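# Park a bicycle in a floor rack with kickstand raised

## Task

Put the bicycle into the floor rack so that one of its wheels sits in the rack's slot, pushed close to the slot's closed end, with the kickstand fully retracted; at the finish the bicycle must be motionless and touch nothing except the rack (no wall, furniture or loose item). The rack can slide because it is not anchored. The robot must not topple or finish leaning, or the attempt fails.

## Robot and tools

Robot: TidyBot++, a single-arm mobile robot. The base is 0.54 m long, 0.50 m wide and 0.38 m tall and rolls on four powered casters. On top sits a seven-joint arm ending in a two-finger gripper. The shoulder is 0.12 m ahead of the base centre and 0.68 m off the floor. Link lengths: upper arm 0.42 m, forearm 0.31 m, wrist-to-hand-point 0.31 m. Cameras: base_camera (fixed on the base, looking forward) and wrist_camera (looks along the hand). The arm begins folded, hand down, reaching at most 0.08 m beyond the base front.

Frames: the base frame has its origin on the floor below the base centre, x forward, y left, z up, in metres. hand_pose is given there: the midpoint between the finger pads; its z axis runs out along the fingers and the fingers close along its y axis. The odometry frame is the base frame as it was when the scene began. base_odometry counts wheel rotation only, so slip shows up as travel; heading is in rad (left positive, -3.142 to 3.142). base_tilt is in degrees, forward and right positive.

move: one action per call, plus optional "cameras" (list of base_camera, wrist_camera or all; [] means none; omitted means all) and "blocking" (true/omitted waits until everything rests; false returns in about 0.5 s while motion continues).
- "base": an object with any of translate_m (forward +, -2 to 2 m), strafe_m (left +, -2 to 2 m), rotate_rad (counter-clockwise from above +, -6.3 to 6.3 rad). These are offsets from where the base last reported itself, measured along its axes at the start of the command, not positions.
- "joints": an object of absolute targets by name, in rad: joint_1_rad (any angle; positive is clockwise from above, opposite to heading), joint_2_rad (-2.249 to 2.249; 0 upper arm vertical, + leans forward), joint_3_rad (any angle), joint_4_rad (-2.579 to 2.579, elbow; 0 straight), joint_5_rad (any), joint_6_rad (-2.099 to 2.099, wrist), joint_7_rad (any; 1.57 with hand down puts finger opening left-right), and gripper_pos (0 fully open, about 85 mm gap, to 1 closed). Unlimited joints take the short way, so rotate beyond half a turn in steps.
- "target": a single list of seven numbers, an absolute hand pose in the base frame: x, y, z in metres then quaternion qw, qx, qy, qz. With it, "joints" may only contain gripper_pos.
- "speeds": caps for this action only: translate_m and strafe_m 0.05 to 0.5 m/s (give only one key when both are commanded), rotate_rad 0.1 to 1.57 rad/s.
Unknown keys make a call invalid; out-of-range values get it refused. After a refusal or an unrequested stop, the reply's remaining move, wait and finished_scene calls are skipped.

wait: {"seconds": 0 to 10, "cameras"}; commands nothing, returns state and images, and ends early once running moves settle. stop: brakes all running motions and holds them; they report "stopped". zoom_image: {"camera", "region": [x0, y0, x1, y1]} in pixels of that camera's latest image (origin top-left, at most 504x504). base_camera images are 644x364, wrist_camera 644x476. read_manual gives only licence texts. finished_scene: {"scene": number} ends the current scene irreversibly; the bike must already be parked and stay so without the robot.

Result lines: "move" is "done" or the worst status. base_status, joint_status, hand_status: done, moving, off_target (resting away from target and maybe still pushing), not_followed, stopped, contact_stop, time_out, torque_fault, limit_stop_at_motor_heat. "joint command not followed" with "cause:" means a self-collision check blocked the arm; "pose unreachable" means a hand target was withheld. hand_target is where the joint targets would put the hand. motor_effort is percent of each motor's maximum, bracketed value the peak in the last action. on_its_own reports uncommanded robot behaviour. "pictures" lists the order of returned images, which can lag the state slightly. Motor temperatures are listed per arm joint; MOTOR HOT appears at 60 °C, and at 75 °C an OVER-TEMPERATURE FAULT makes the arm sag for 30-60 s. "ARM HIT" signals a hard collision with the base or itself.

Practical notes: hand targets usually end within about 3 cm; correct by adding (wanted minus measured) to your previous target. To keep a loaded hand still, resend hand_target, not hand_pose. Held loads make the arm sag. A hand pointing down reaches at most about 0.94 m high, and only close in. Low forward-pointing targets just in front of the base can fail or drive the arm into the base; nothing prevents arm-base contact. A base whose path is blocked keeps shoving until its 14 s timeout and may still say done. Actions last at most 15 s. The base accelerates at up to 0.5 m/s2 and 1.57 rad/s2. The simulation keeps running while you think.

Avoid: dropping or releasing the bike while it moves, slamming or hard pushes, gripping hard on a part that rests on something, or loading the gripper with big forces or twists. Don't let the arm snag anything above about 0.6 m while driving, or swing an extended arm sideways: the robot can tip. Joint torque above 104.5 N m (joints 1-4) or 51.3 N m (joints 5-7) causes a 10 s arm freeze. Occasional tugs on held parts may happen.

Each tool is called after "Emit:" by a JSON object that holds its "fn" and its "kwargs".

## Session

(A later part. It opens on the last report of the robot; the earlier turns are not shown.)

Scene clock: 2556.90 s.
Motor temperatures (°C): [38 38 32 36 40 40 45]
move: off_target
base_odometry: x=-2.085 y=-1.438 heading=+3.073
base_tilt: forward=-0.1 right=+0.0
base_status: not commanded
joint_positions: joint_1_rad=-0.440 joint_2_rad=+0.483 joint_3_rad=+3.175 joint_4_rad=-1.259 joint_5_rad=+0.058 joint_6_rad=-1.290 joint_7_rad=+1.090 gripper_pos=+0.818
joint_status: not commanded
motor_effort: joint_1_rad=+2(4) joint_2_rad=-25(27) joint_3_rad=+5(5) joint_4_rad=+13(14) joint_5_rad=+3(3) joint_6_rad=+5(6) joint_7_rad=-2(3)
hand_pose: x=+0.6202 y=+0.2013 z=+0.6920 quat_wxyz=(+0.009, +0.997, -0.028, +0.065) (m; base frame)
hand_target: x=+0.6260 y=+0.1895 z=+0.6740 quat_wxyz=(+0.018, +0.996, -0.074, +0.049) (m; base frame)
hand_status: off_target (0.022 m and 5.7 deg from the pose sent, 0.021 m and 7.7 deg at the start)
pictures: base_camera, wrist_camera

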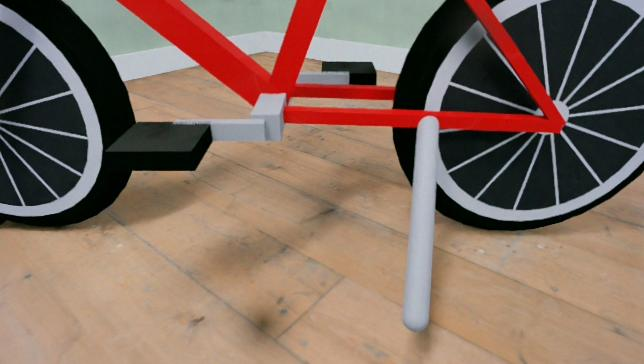

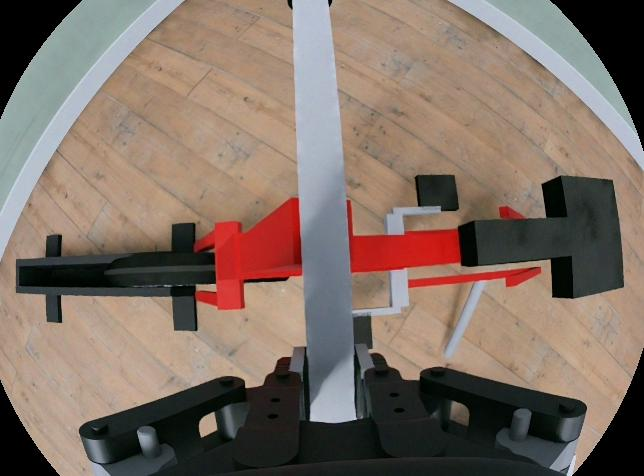

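Emit:
{"fn": "move", "kwargs": {"base": {"translate_m":0.001,"strafe_m":0.03,"rotate_rad":-0.003}, "speeds": {"strafe_m":0.1,"rotate_rad":0.1}, "cameras": []}}

Emit:
{"fn": "move", "kwargs": {"target": [0.618,0.188,0.76,0.0184,0.99725,-0.0741,0.0490]}}

Emit:
{"fn": "zoom_image", "kwargs": {"camera": "wrist_camera", "region": [20, 190, 220, 350]}}

Scene clock: 2563.73 s.
Motor temperatures (°C): [38 38 32 36 40 40 45]
move: done
base_odometry: x=-2.088 y=-1.468 heading=+3.069
base_tilt: forward=+0.0 right=+0.0
base_status: done
joint_positions: joint_1_rad=-0.447 joint_2_rad=+0.485 joint_3_rad=+3.181 joint_4_rad=-1.256 joint_5_rad=+0.057 joint_6_rad=-1.292 joint_7_rad=+1.090 gripper_pos=+0.818
joint_status: not commanded
motor_effort: joint_1_rad=+1(5) joint_2_rad=-26(28) joint_3_rad=+4(7) joint_4_rad=+13(15) joint_5_rad=+2(6) joint_6_rad=+4(9) joint_7_rad=-1(3)
hand_pose: x=+0.6201 y=+0.2023 z=+0.6922 quat_wxyz=(+0.010, +0.997, -0.027, +0.065) (m; base frame)
hand_target: x=+0.6260 y=+0.1895 z=+0.6740 quat_wxyz=(+0.018, +0.996, -0.074, +0.049) (m; base frame)
hand_status: not commanded
pictures: none
No camera images: "cameras" was empty.

Scene clock: 2564.93 s.
Motor temperatures (°C): [38 38 32 36 40 40 45]
move: off_target
base_odometry: x=-2.088 y=-1.468 heading=+3.069
base_tilt: forward=+0.0 right=+0.0
base_status: not commanded
joint_positions: joint_1_rad=-0.436 joint_2_rad=+0.569 joint_3_rad=+3.181 joint_4_rad=-1.097 joint_5_rad=+0.057 joint_6_rad=-1.427 joint_7_rad=+1.090 gripper_pos=+0.818
joint_status: not commanded
motor_effort: joint_1_rad=+0(2) joint_2_rad=-51(52) joint_3_rad=+3(4) joint_4_rad=+21(23) joint_5_rad=+7(7) joint_6_rad=-6(6) joint_7_rad=+1(1)
hand_pose: x=+0.6360 y=+0.2032 z=+0.6962 quat_wxyz=(+0.025, +0.998, -0.035, +0.039) (m; base frame)
hand_target: x=+0.6180 y=+0.1880 z=+0.7600 quat_wxyz=(+0.018, +0.996, -0.074, +0.049) (m; base frame)
hand_status: off_target (0.068 m and 4.7 deg from the pose sent, 0.069 m and 5.7 deg at the start)
pictures: base_camera, wrist_camera

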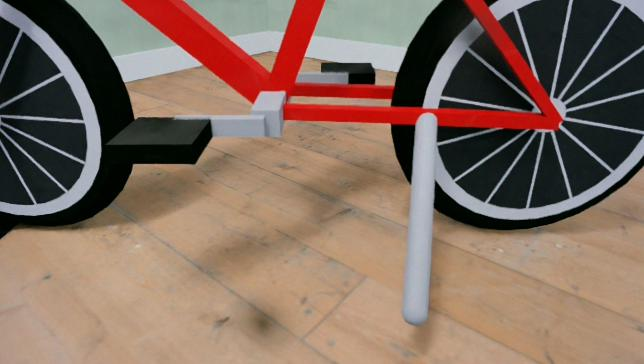

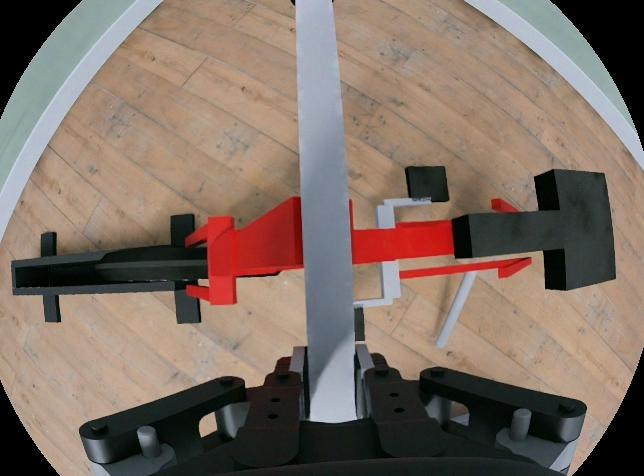

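Scaled by 2.520.

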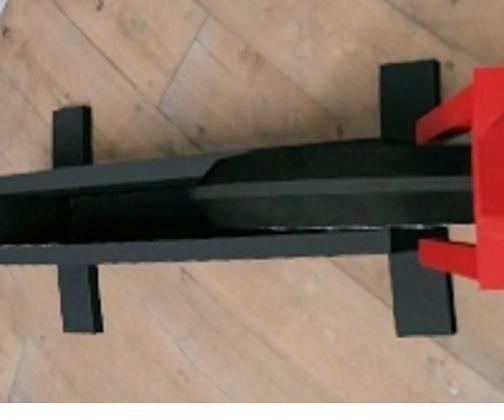

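Emit:
{"fn": "move", "kwargs": {"target": [0.597,0.187,0.80,0.0184,0.99725,-0.0741,0.0490]}}

Emit:
{"fn": "zoom_image", "kwargs": {"camera": "wrist_camera", "region": [20, 190, 220, 350]}}

Scene clock: 2569.13 s.
Motor temperatures (°C): [38 38 32 36 40 40 45]
move: off_target
base_odometry: x=-2.088 y=-1.468 heading=+3.069
base_tilt: forward=-0.1 right=+0.0
base_status: not commanded
joint_positions: joint_1_rad=-0.432 joint_2_rad=+0.588 joint_3_rad=+3.181 joint_4_rad=-1.064 joint_5_rad=+0.057 joint_6_rad=-1.520 joint_7_rad=+1.084 gripper_pos=+0.818
joint_status: not commanded
motor_effort: joint_1_rad=-3(4) joint_2_rad=-62(64) joint_3_rad=+2(4) joint_4_rad=+26(28) joint_5_rad=+6(7) joint_6_rad=-9(9) joint_7_rad=+1(2)
hand_pose: x=+0.6206 y=+0.1941 z=+0.6958 quat_wxyz=(+0.042, +0.998, -0.042, +0.003) (m; base frame)
hand_target: x=+0.5970 y=+0.1870 z=+0.8000 quat_wxyz=(+0.018, +0.996, -0.074, +0.049) (m; base frame)
hand_status: off_target (0.107 m and 7.0 deg from the pose sent, 0.112 m and 4.7 deg at the start)
pictures: base_camera, wrist_camera

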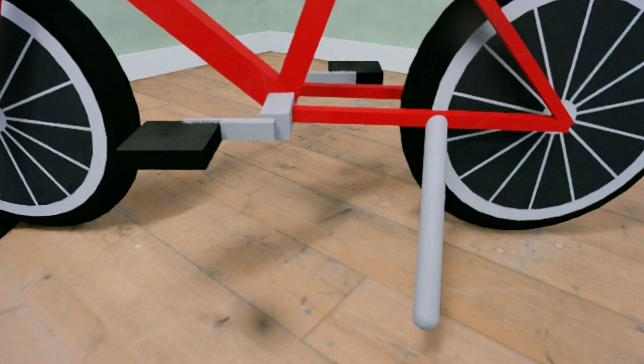

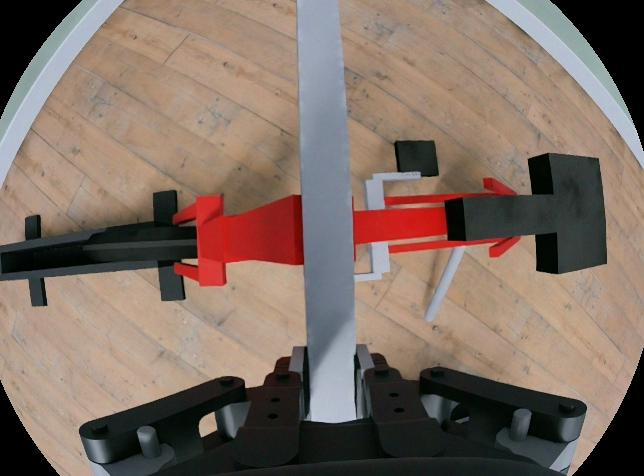

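Scaled by 2.520.

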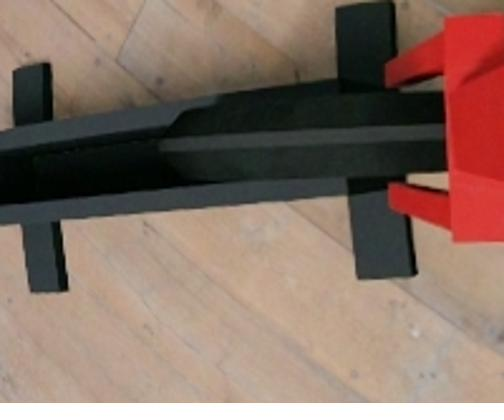

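Emit:
{"fn": "move", "kwargs": {"target": [0.592,0.187,0.83,0.0193,0.99839,-0.0567,0.0486]}}

Emit:
{"fn": "zoom_image", "kwargs": {"camera": "wrist_camera", "region": [0, 190, 220, 350]}}

Scene clock: 2574.50 s.
Motor temperatures (°C): [38 38 32 36 40 40 45]
move: off_target
base_odometry: x=-2.088 y=-1.468 heading=+3.069
base_tilt: forward=+0.0 right=-0.1
base_status: not commanded
joint_positions: joint_1_rad=-0.429 joint_2_rad=+0.636 joint_3_rad=+3.181 joint_4_rad=-0.978 joint_5_rad=+0.057 joint_6_rad=-1.600 joint_7_rad=+1.084 gripper_pos=+0.818
joint_status: not commanded
motor_effort: joint_1_rad=-4(5) joint_2_rad=-71(71) joint_3_rad=+1(3) joint_4_rad=+29(30) joint_5_rad=+5(6) joint_6_rad=-11(12) joint_7_rad=+2(2)
hand_pose: x=+0.6246 y=+0.1950 z=+0.6971 quat_wxyz=(+0.052, +0.998, -0.045, -0.015) (m; base frame)
hand_target: x=+0.5920 y=+0.1870 z=+0.8300 quat_wxyz=(+0.019, +0.997, -0.057, +0.049) (m; base frame)
hand_status: off_target (0.137 m and 8.3 deg from the pose sent, 0.137 m and 6.1 deg at the start)
pictures: base_camera, wrist_camera

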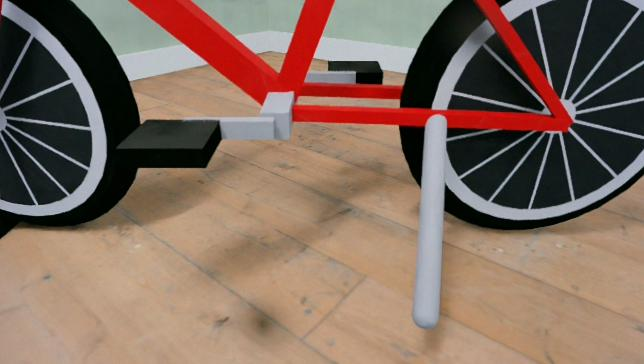

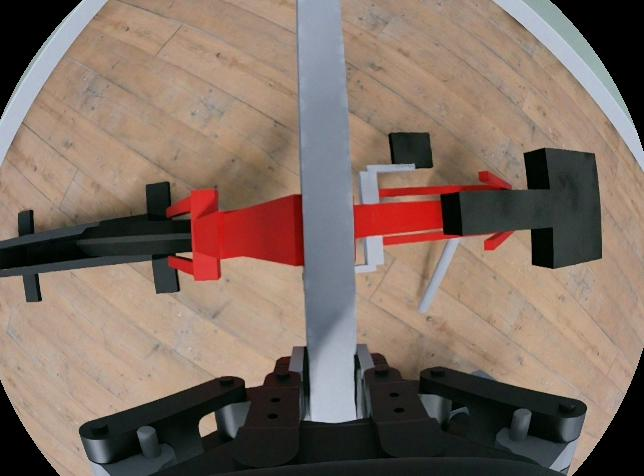

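Scaled by 2.291.

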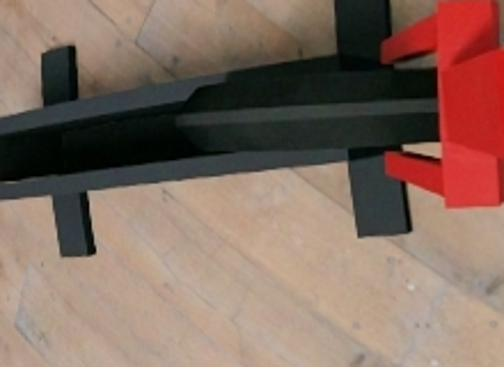

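Emit:
{"fn": "move", "kwargs": {"base": {"translate_m":-0.001,"strafe_m":0.04,"rotate_rad":-0.002}, "speeds": {"strafe_m":0.1,"rotate_rad":0.1}}}

Emit:
{"fn": "zoom_image", "kwargs": {"camera": "wrist_camera", "region": [0, 190, 220, 350]}}

Scene clock: 2578.30 s.
Motor temperatures (°C): [38 39 32 36 40 40 45]
move: done
base_odometry: x=-2.090 y=-1.508 heading=+3.067
base_tilt: forward=+0.0 right=+0.0
base_status: done
joint_positions: joint_1_rad=-0.394 joint_2_rad=+0.637 joint_3_rad=+3.197 joint_4_rad=-0.977 joint_5_rad=+0.057 joint_6_rad=-1.637 joint_7_rad=+1.084 gripper_pos=+0.818
joint_status: not commanded
motor_effort: joint_1_rad=-10(12) joint_2_rad=-70(72) joint_3_rad=-2(4) joint_4_rad=+31(33) joint_5_rad=+1(8) joint_6_rad=-10(13) joint_7_rad=+0(2)
hand_pose: x=+0.6231 y=+0.1668 z=+0.6979 quat_wxyz=(+0.063, +0.995, -0.069, -0.032) (m; base frame)
hand_target: x=+0.5920 y=+0.1870 z=+0.8300 quat_wxyz=(+0.019, +0.997, -0.057, +0.049) (m; base frame)
hand_status: not commanded
pictures: base_camera, wrist_camera

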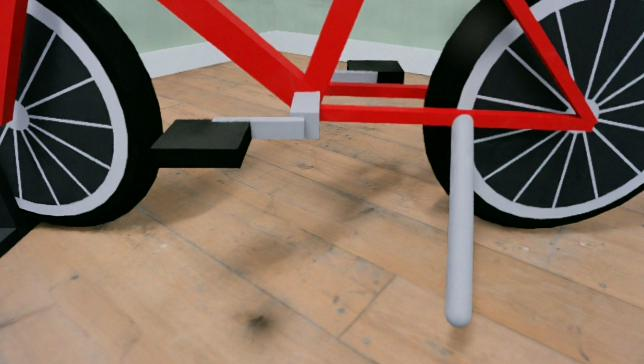

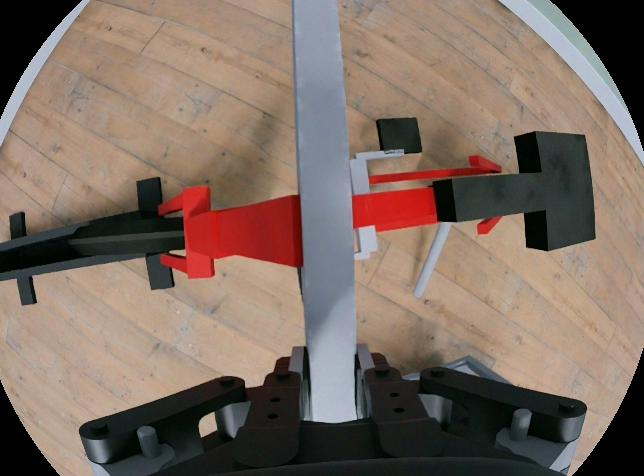

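Scaled by 2.291.

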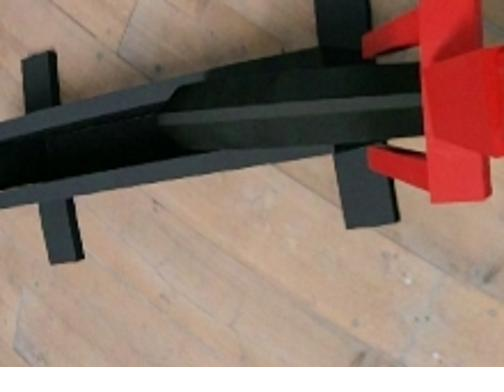

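Emit:
{"fn": "move", "kwargs": {"target": [0.586,0.187,0.855,0.0193,0.99839,-0.0567,0.0486]}}

Emit:
{"fn": "zoom_image", "kwargs": {"camera": "wrist_camera", "region": [0, 190, 220, 350]}}

Scene clock: 2582.87 s.
Motor temperatures (°C): [38 39 32 36 40 40 45]
move: off_target
base_odometry: x=-2.090 y=-1.508 heading=+3.067
base_tilt: forward=+0.0 right=+0.0
base_status: not commanded
joint_positions: joint_1_rad=-0.394 joint_2_rad=+0.675 joint_3_rad=+3.199 joint_4_rad=-0.908 joint_5_rad=+0.057 joint_6_rad=-1.696 joint_7_rad=+1.084 gripper_pos=+0.818
joint_status: not commanded
motor_effort: joint_1_rad=-11(13) joint_2_rad=-78(78) joint_3_rad=-3(4) joint_4_rad=+34(34) joint_5_rad=+0(2) joint_6_rad=-11(11) joint_7_rad=+0(0)
hand_pose: x=+0.6275 y=+0.1681 z=+0.6991 quat_wxyz=(+0.070, +0.994, -0.071, -0.043) (m; base frame)
hand_target: x=+0.5860 y=+0.1870 z=+0.8550 quat_wxyz=(+0.019, +0.997, -0.057, +0.049) (m; base frame)
hand_status: off_target (0.162 m and 12.2 deg from the pose sent, 0.163 m and 10.6 deg at the start)
pictures: base_camera, wrist_camera

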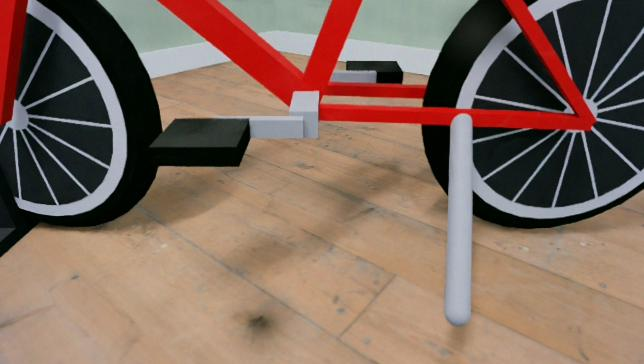

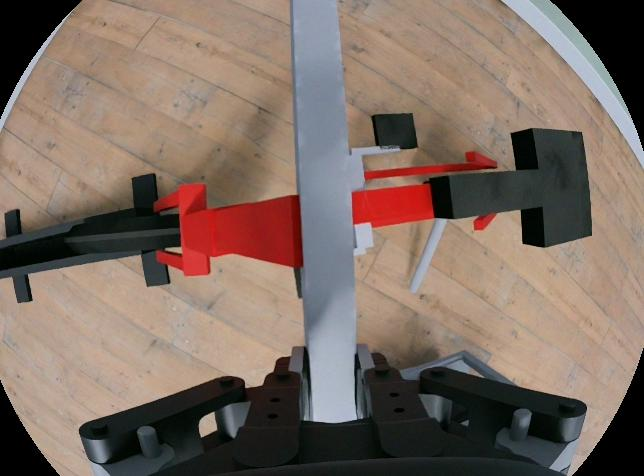

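Scaled by 2.291.

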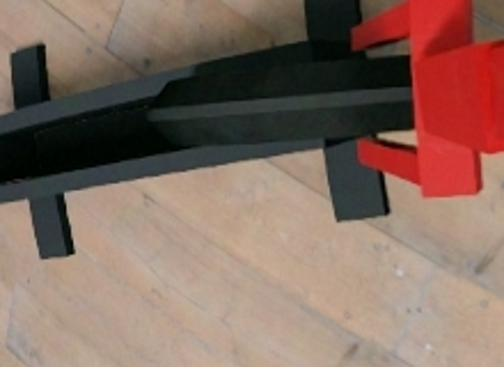

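Emit:
{"fn": "move", "kwargs": {"target": [0.576,0.187,0.88,0.0193,0.99839,-0.0567,0.0486]}}

Emit:
{"fn": "zoom_image", "kwargs": {"camera": "wrist_camera", "region": [0, 190, 220, 350]}}

Scene clock: 2586.57 s.
Motor temperatures (°C): [38 39 32 36 40 40 45]
move: off_target
base_odometry: x=-2.090 y=-1.508 heading=+3.067
base_tilt: forward=+0.0 right=+0.0
base_status: not commanded
joint_positions: joint_1_rad=-0.400 joint_2_rad=+0.719 joint_3_rad=+3.201 joint_4_rad=-0.826 joint_5_rad=+0.057 joint_6_rad=-1.758 joint_7_rad=+1.084 gripper_pos=+0.818
joint_status: not commanded
motor_effort: joint_1_rad=-10(13) joint_2_rad=-85(86) joint_3_rad=-2(3) joint_4_rad=+34(36) joint_5_rad=+2(2) joint_6_rad=-15(15) joint_7_rad=+1(1)
hand_pose: x=+0.6325 y=+0.1740 z=+0.7006 quat_wxyz=(+0.076, +0.993, -0.070, -0.053) (m; base frame)
hand_target: x=+0.5760 y=+0.1870 z=+0.8800 quat_wxyz=(+0.019, +0.997, -0.057, +0.049) (m; base frame)
hand_status: off_target (0.189 m and 13.5 deg from the pose sent, 0.189 m and 12.2 deg at the start)
pictures: base_camera, wrist_camera

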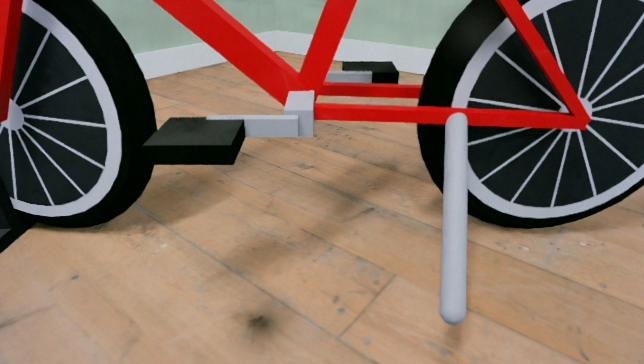

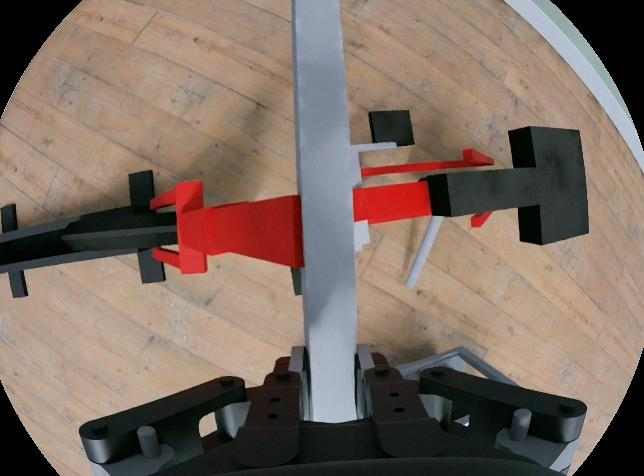

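Scaled by 2.291.

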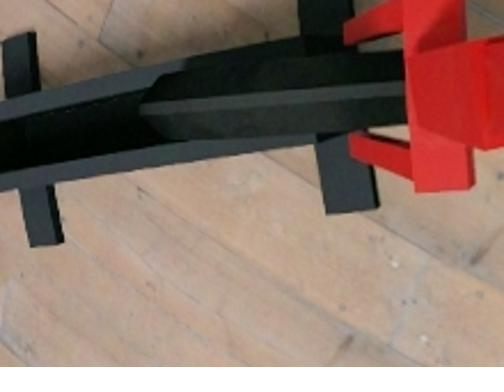

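Emit:
{"fn": "move", "kwargs": {"base": {"translate_m":-0.006,"strafe_m":0.03,"rotate_rad":-0.002}, "speeds": {"strafe_m":0.1,"rotate_rad":0.1}}}

Scene clock: 2590.30 s.
Motor temperatures (°C): [38 40 32 37 40 40 45]
move: done
base_odometry: x=-2.086 y=-1.538 heading=+3.065
base_tilt: forward=+0.0 right=+0.0
base_status: done
joint_positions: joint_1_rad=-0.439 joint_2_rad=+0.728 joint_3_rad=+3.203 joint_4_rad=-0.805 joint_5_rad=+0.052 joint_6_rad=-1.770 joint_7_rad=+1.084 gripper_pos=+0.818
joint_status: not commanded
motor_effort: joint_1_rad=-7(16) joint_2_rad=-85(88) joint_3_rad=+1(5) joint_4_rad=+32(36) joint_5_rad=+5(8) joint_6_rad=-16(21) joint_7_rad=+4(4)
hand_pose: x=+0.6275 y=+0.1955 z=+0.7017 quat_wxyz=(+0.076, +0.994, -0.052, -0.052) (m; base frame)
hand_target: x=+0.5760 y=+0.1870 z=+0.8800 quat_wxyz=(+0.019, +0.997, -0.057, +0.049) (m; base frame)
hand_status: not commanded
pictures: base_camera, wrist_camera

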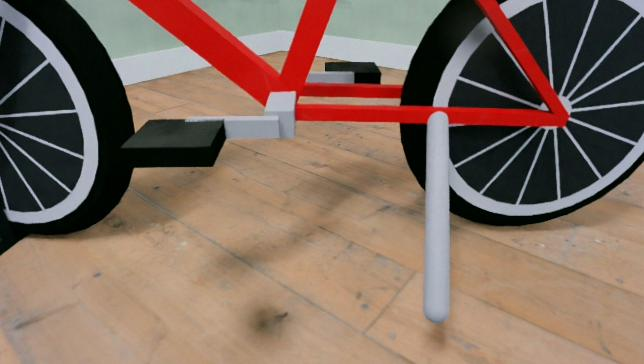

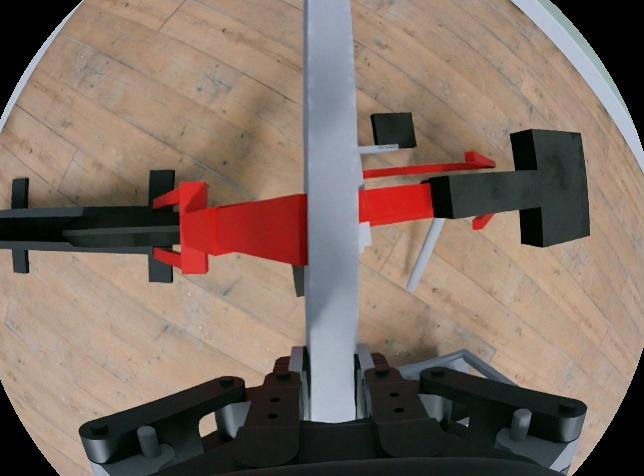

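Emit:
{"fn": "zoom_image", "kwargs": {"camera": "wrist_camera", "region": [0, 150, 220, 310]}}

Emit:
{"fn": "zoom_image", "kwargs": {"camera": "base_camera", "region": [0, 60, 220, 280]}}

Scaled by 2.291.

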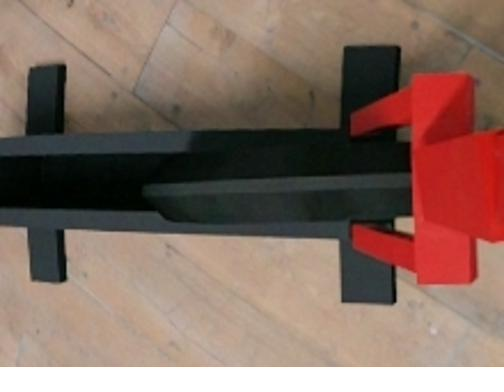

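Scaled by 2.291.

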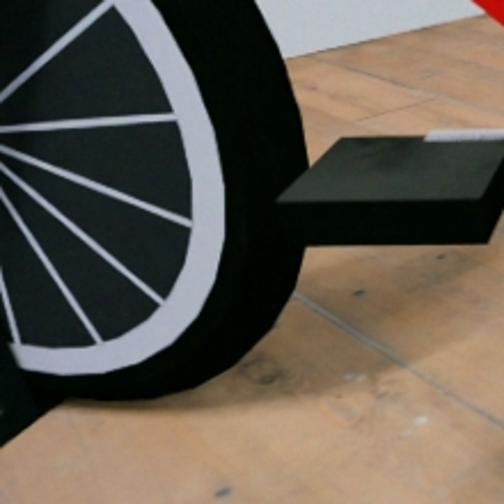

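Emit:
{"fn": "move", "kwargs": {"base": {"translate_m":-0.003,"strafe_m":0.04,"rotate_rad":-0.002}, "speeds": {"strafe_m":0.1,"rotate_rad":0.1}}}

Emit:
{"fn": "zoom_image", "kwargs": {"camera": "wrist_camera", "region": [0, 150, 220, 310]}}

Emit:
{"fn": "zoom_image", "kwargs": {"camera": "base_camera", "region": [0, 60, 220, 280]}}

Scene clock: 2599.80 s.
Motor temperatures (°C): [38 41 32 37 40 40 45]
move: done
base_odometry: x=-2.086 y=-1.578 heading=+3.063
base_tilt: forward=+0.0 right=+0.0
base_status: done
joint_positions: joint_1_rad=-0.440 joint_2_rad=+0.726 joint_3_rad=+3.202 joint_4_rad=-0.804 joint_5_rad=+0.049 joint_6_rad=-1.777 joint_7_rad=+1.084 gripper_pos=+0.818
joint_status: not commanded
motor_effort: joint_1_rad=-4(12) joint_2_rad=-83(85) joint_3_rad=+2(3) joint_4_rad=+33(35) joint_5_rad=+7(8) joint_6_rad=-14(17) joint_7_rad=+3(5)
hand_pose: x=+0.6249 y=+0.1971 z=+0.7034 quat_wxyz=(+0.075, +0.994, -0.050, -0.055) (m; base frame)
hand_target: x=+0.5760 y=+0.1870 z=+0.8800 quat_wxyz=(+0.019, +0.997, -0.057, +0.049) (m; base frame)
hand_status: not commanded
pictures: base_camera, wrist_camera

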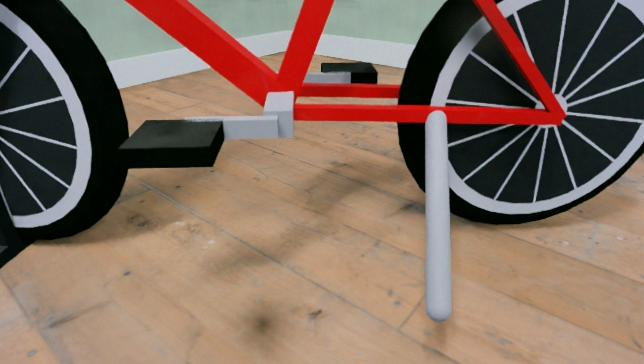

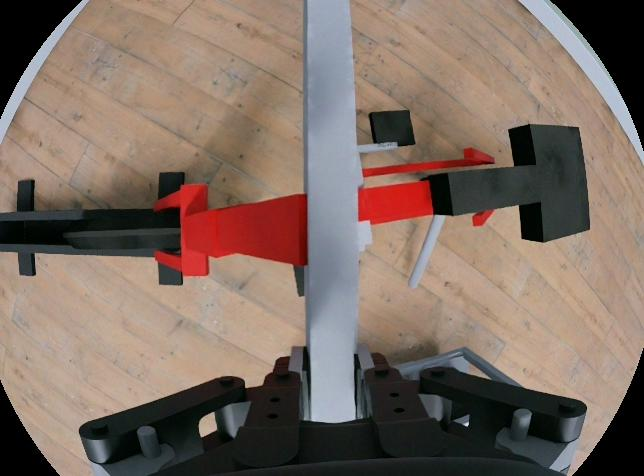

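Scaled by 2.291.

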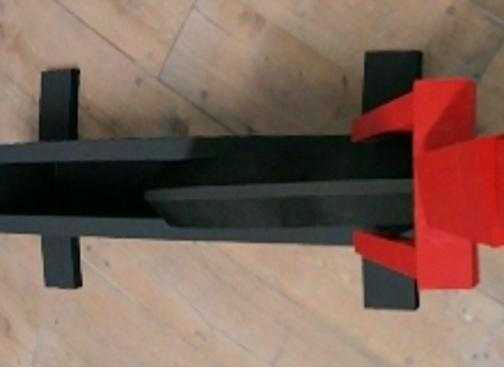

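Scaled by 2.291.

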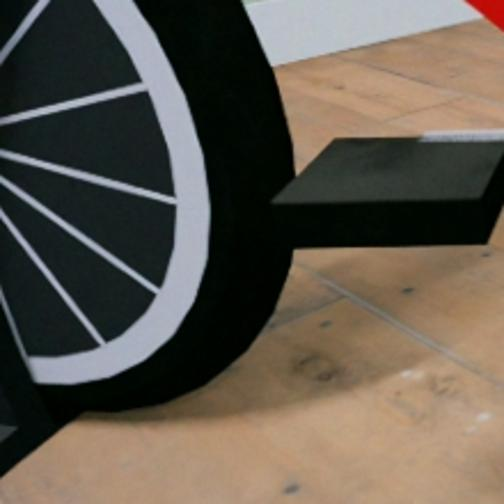

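Emit:
{"fn": "move", "kwargs": {"target": [0.560,0.187,0.88,0.0193,0.99839,-0.0567,0.0486], "base": {"translate_m":-0.001,"strafe_m":0.05,"rotate_rad":-0.002}, "speeds": {"strafe_m":0.1,"rotate_rad":0.1}}}

Emit:
{"fn": "zoom_image", "kwargs": {"camera": "wrist_camera", "region": [0, 150, 220, 310]}}

Emit:
{"fn": "zoom_image", "kwargs": {"camera": "base_camera", "region": [0, 60, 220, 280]}}

Scene clock: 2615.30 s.
Motor temperatures (°C): [38 43 32 37 40 40 45]
move: off_target
base_odometry: x=-2.089 y=-1.628 heading=+3.061
base_tilt: forward=+0.1 right=+0.0
base_status: done
joint_positions: joint_1_rad=-0.448 joint_2_rad=+0.697 joint_3_rad=+3.189 joint_4_rad=-0.858 joint_5_rad=+0.050 joint_6_rad=-1.778 joint_7_rad=+1.082 gripper_pos=+0.818
joint_status: not commanded
motor_effort: joint_1_rad=-4(13) joint_2_rad=-83(86) joint_3_rad=+2(4) joint_4_rad=+34(36) joint_5_rad=+6(9) joint_6_rad=-15(19) joint_7_rad=+3(5)
hand_pose: x=+0.6059 y=+0.1986 z=+0.7047 quat_wxyz=(+0.077, +0.994, -0.042, -0.068) (m; base frame)
hand_target: x=+0.5600 y=+0.1870 z=+0.8800 quat_wxyz=(+0.019, +0.997, -0.057, +0.049) (m; base frame)
hand_status: off_target (0.182 m and 15.0 deg from the pose sent, 0.188 m and 13.5 deg at the start)
pictures: base_camera, wrist_camera

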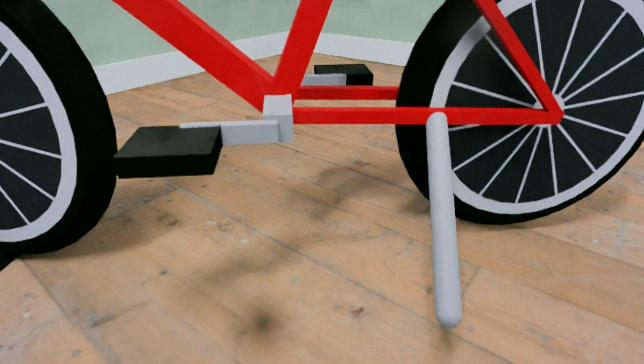

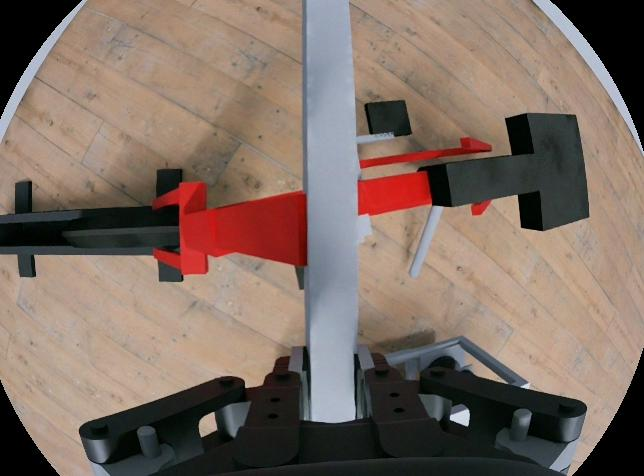

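Scaled by 2.291.

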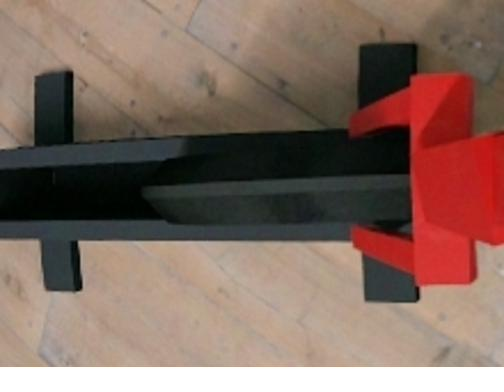

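Scaled by 2.291.

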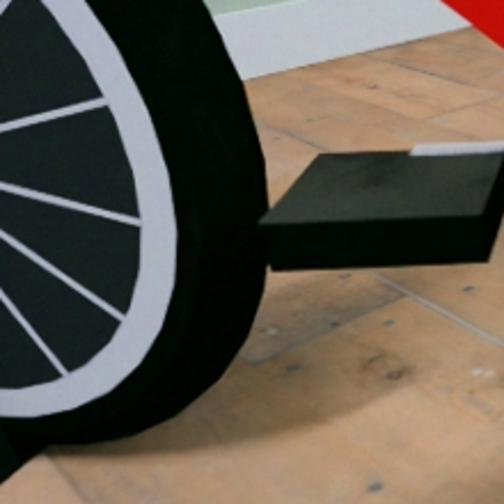

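Emit:
{"fn": "move", "kwargs": {"target": [0.562,0.187,0.90,0.0193,0.99839,-0.0567,0.0486], "base": {"translate_m":0.012,"strafe_m":0.03,"rotate_rad":-0.002}, "speeds": {"strafe_m":0.1,"rotate_rad":0.1}}}

Emit:
{"fn": "zoom_image", "kwargs": {"camera": "wrist_camera", "region": [0, 150, 220, 310]}}

Emit:
{"fn": "zoom_image", "kwargs": {"camera": "base_camera", "region": [0, 60, 220, 280]}}

Scene clock: 2639.63 s.
Motor temperatures (°C): [38 45 32 37 40 40 45]
move: off_target
base_odometry: x=-2.103 y=-1.657 heading=+3.060
base_tilt: forward=+0.0 right=+0.0
base_status: done
joint_positions: joint_1_rad=-0.450 joint_2_rad=+0.727 joint_3_rad=+3.198 joint_4_rad=-0.774 joint_5_rad=+0.048 joint_6_rad=-1.830 joint_7_rad=+1.082 gripper_pos=+0.818
joint_status: not commanded
motor_effort: joint_1_rad=-5(11) joint_2_rad=-89(89) joint_3_rad=+2(3) joint_4_rad=+36(37) joint_5_rad=+7(8) joint_6_rad=-14(16) joint_7_rad=+4(4)
hand_pose: x=+0.6148 y=+0.2014 z=+0.7131 quat_wxyz=(+0.079, +0.994, -0.046, -0.067) (m; base frame)
hand_target: x=+0.5620 y=+0.1870 z=+0.9000 quat_wxyz=(+0.019, +0.997, -0.057, +0.049) (m; base frame)
hand_status: off_target (0.195 m and 14.9 deg from the pose sent, 0.201 m and 15.0 deg at the start)
pictures: base_camera, wrist_camera

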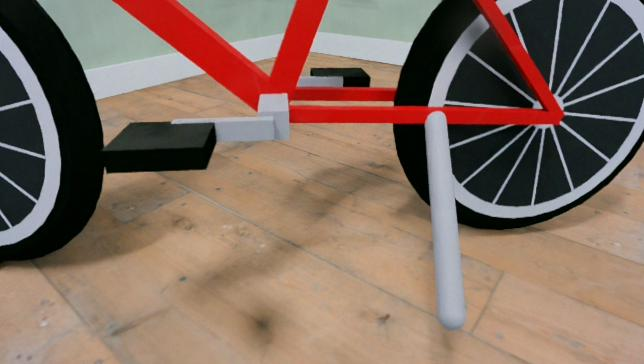

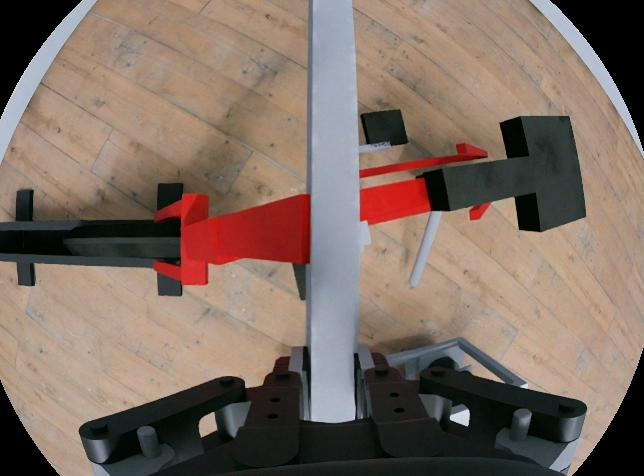

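Scaled by 2.291.

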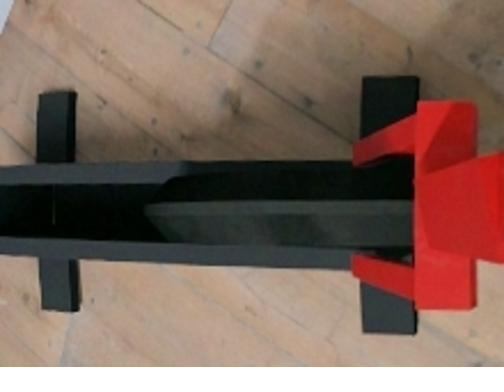

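Scaled by 2.291.

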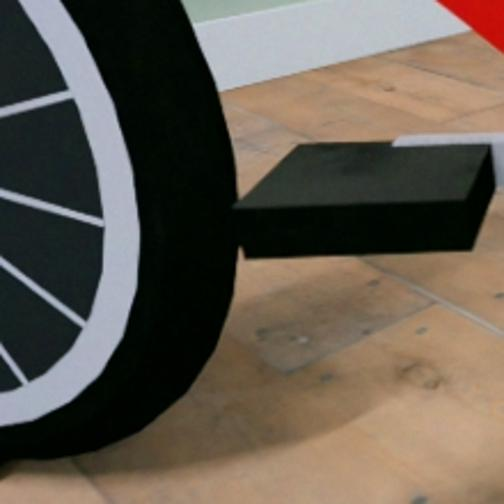

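Emit:
{"fn": "move", "kwargs": {"target": [0.548,0.178,0.87,0.0223,0.9999,0.0175,0.0471], "cameras": []}}

Emit:
{"fn": "move", "kwargs": {"target": [0.538,0.170,0.86,0.0252,0.99756,0.06976,0.0459]}}

Emit:
{"fn": "zoom_image", "kwargs": {"camera": "wrist_camera", "region": [0, 150, 220, 310]}}

Emit:
{"fn": "zoom_image", "kwargs": {"camera": "base_camera", "region": [0, 60, 220, 280]}}

Scene clock: 2648.67 s.
Motor temperatures (°C): [38 46 32 37 40 40 45]
move: off_target
base_odometry: x=-2.103 y=-1.657 heading=+3.060
base_tilt: forward=+0.0 right=-0.1
base_status: not commanded
joint_positions: joint_1_rad=-0.431 joint_2_rad=+0.642 joint_3_rad=+3.155 joint_4_rad=-0.960 joint_5_rad=+0.048 joint_6_rad=-1.770 joint_7_rad=+1.093 gripper_pos=+0.818
joint_status: not commanded
motor_effort: joint_1_rad=-4(5) joint_2_rad=-81(89) joint_3_rad=+0(2) joint_4_rad=+32(36) joint_5_rad=+5(8) joint_6_rad=-20(21) joint_7_rad=+3(5)
hand_pose: x=+0.5766 y=+0.1900 z=+0.7065 quat_wxyz=(+0.075, +0.993, -0.031, -0.091) (m; base frame)
hand_target: x=+0.5480 y=+0.1780 z=+0.8700 quat_wxyz=(+0.022, +0.998, +0.017, +0.047) (m; base frame)
hand_status: off_target (0.166 m and 17.9 deg from the pose sent, 0.172 m and 16.3 deg at the start)
pictures: none
No camera images: "cameras" was empty.

Scene clock: 2649.73 s.
Motor temperatures (°C): [38 46 32 37 40 40 45]
move: off_target
base_odometry: x=-2.103 y=-1.657 heading=+3.060
base_tilt: forward=+0.0 right=+0.0
base_status: not commanded
joint_positions: joint_1_rad=-0.396 joint_2_rad=+0.586 joint_3_rad=+3.126 joint_4_rad=-1.060 joint_5_rad=+0.048 joint_6_rad=-1.722 joint_7_rad=+1.182 gripper_pos=+0.818
joint_status: not commanded
motor_effort: joint_1_rad=-5(6) joint_2_rad=-78(81) joint_3_rad=-2(3) joint_4_rad=+33(34) joint_5_rad=+3(5) joint_6_rad=-17(21) joint_7_rad=+3(5)
hand_pose: x=+0.5611 y=+0.1767 z=+0.7056 quat_wxyz=(+0.062, +0.993, +0.009, -0.097) (m; base frame)
hand_target: x=+0.5380 y=+0.1700 z=+0.8600 quat_wxyz=(+0.025, +0.996, +0.070, +0.046) (m; base frame)
hand_status: off_target (0.156 m and 18.3 deg from the pose sent, 0.160 m and 20.4 deg at the start)
pictures: base_camera, wrist_camera

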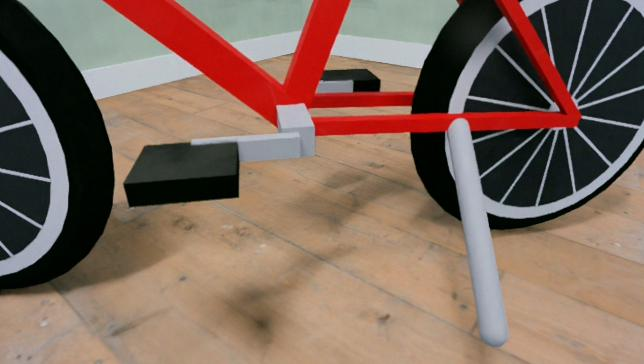

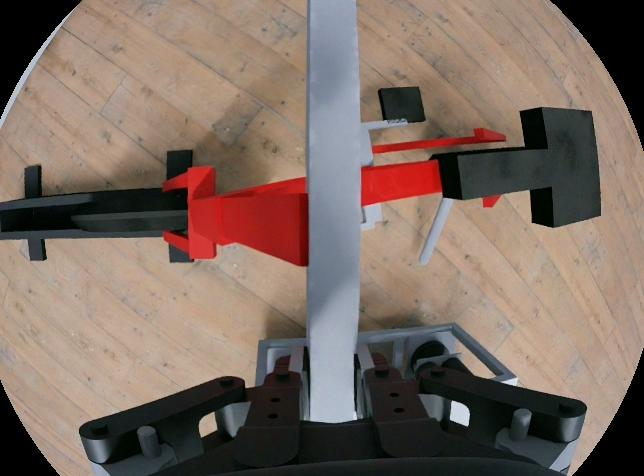

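Scaled by 2.291.

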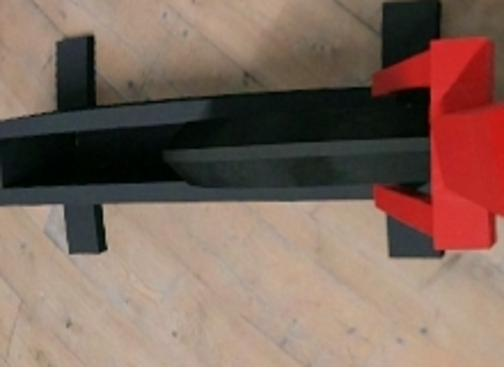

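Scaled by 2.291.

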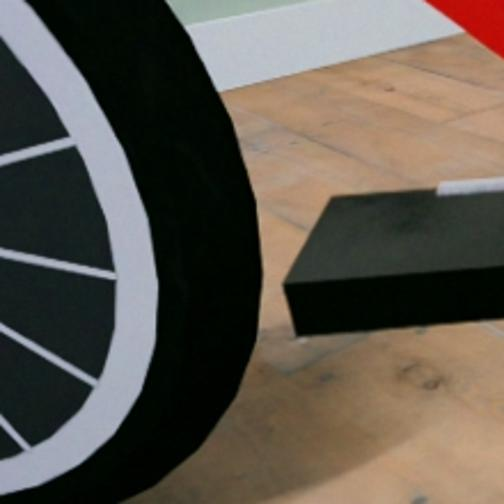

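Emit:
{"fn": "move", "kwargs": {"target": [0.556,0.168,0.72,0.0252,0.99756,0.06976,0.0459]}}

Emit:
{"fn": "zoom_image", "kwargs": {"camera": "wrist_camera", "region": [0, 150, 240, 310]}}

Emit:
{"fn": "zoom_image", "kwargs": {"camera": "base_camera", "region": [0, 60, 220, 280]}}

Scene clock: 2656.80 s.
Motor temperatures (°C): [38 46 32 37 40 40 45]
move: off_target
base_odometry: x=-2.103 y=-1.657 heading=+3.060
base_tilt: forward=-0.1 right=+0.0
base_status: not commanded
joint_positions: joint_1_rad=-0.380 joint_2_rad=+0.380 joint_3_rad=+3.112 joint_4_rad=-1.391 joint_5_rad=+0.048 joint_6_rad=-1.425 joint_7_rad=+1.182 gripper_pos=+0.818
joint_status: not commanded
motor_effort: joint_1_rad=-3(5) joint_2_rad=-32(78) joint_3_rad=+0(2) joint_4_rad=+17(33) joint_5_rad=+3(5) joint_6_rad=+1(18) joint_7_rad=+3(4)
hand_pose: x=+0.5348 y=+0.1650 z=+0.6998 quat_wxyz=(+0.027, +0.999, +0.014, -0.018) (m; base frame)
hand_target: x=+0.5560 y=+0.1680 z=+0.7200 quat_wxyz=(+0.025, +0.996, +0.070, +0.046) (m; base frame)
hand_status: off_target (0.029 m and 9.7 deg from the pose sent, 0.018 m and 18.3 deg at the start)
pictures: base_camera, wrist_camera

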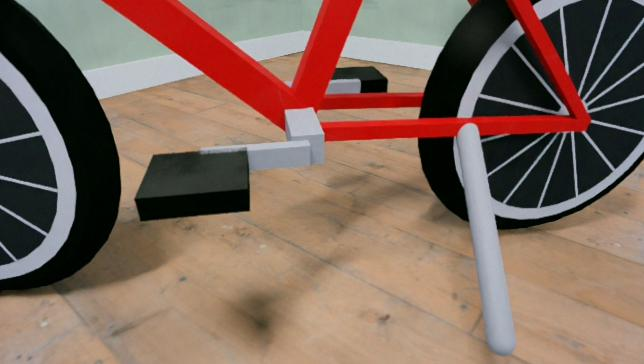

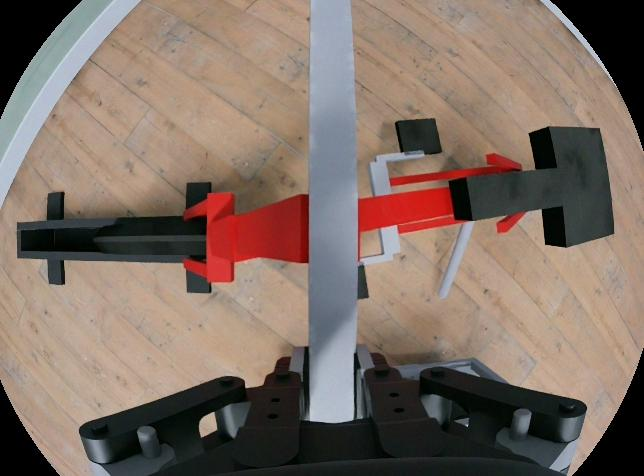

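Scaled by 2.100.

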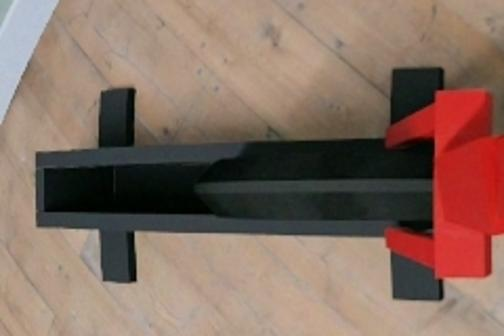

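Scaled by 2.291.

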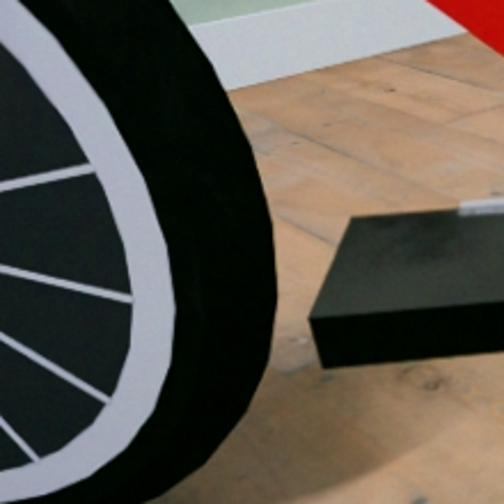

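Emit:
{"fn": "move", "kwargs": {"target": [0.538,0.146,0.69,0.0276,0.99255,0.12187,0.0445]}}

Emit:
{"fn": "zoom_image", "kwargs": {"camera": "wrist_camera", "region": [0, 150, 240, 310]}}

Emit:
{"fn": "zoom_image", "kwargs": {"camera": "base_camera", "region": [440, 60, 644, 280]}}

Scene clock: 2669.53 s.
Motor temperatures (°C): [38 46 32 37 40 40 45]
move: off_target
base_odometry: x=-2.103 y=-1.657 heading=+3.060
base_tilt: forward=+0.0 right=+0.0
base_status: not commanded
joint_positions: joint_1_rad=-0.334 joint_2_rad=+0.300 joint_3_rad=+3.082 joint_4_rad=-1.514 joint_5_rad=+0.048 joint_6_rad=-1.291 joint_7_rad=+1.272 gripper_pos=+0.819
joint_status: not commanded
motor_effort: joint_1_rad=-1(3) joint_2_rad=-24(32) joint_3_rad=+0(1) joint_4_rad=+11(18) joint_5_rad=+4(5) joint_6_rad=+0(2) joint_7_rad=+4(5)
hand_pose: x=+0.5308 y=+0.1555 z=+0.6971 quat_wxyz=(+0.007, +0.998, +0.052, +0.022) (m; base frame)
hand_target: x=+0.5380 y=+0.1460 z=+0.6900 quat_wxyz=(+0.028, +0.991, +0.122, +0.044) (m; base frame)
hand_status: off_target (0.014 m and 8.7 deg from the pose sent, 0.022 m and 14.3 deg at the start)
pictures: base_camera, wrist_camera

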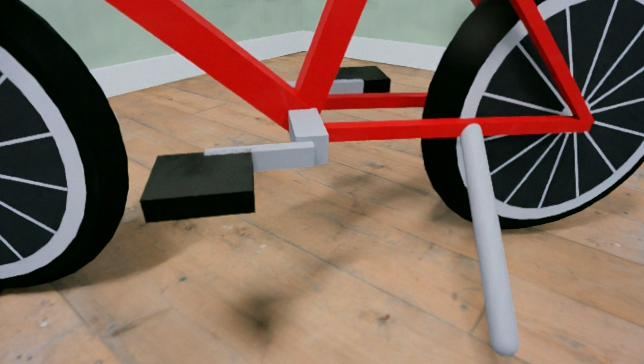

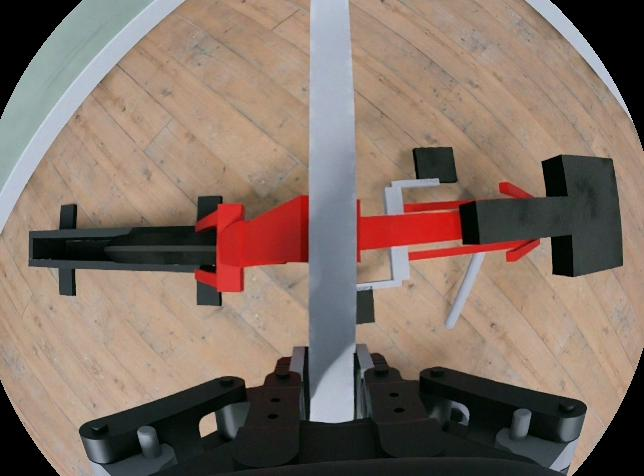

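Scaled by 2.100.

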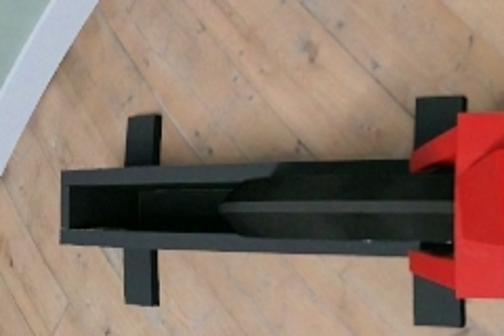

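Scaled by 2.291.

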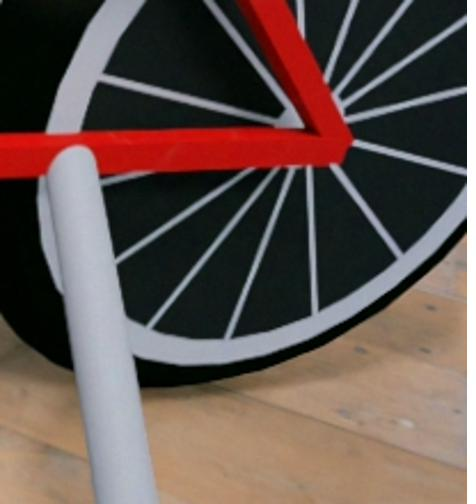

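Emit:
{"fn": "zoom_image", "kwargs": {"camera": "base_camera", "region": [0, 0, 160, 300]}}

Scaled by 1.680.

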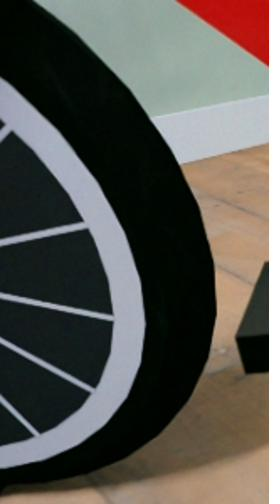

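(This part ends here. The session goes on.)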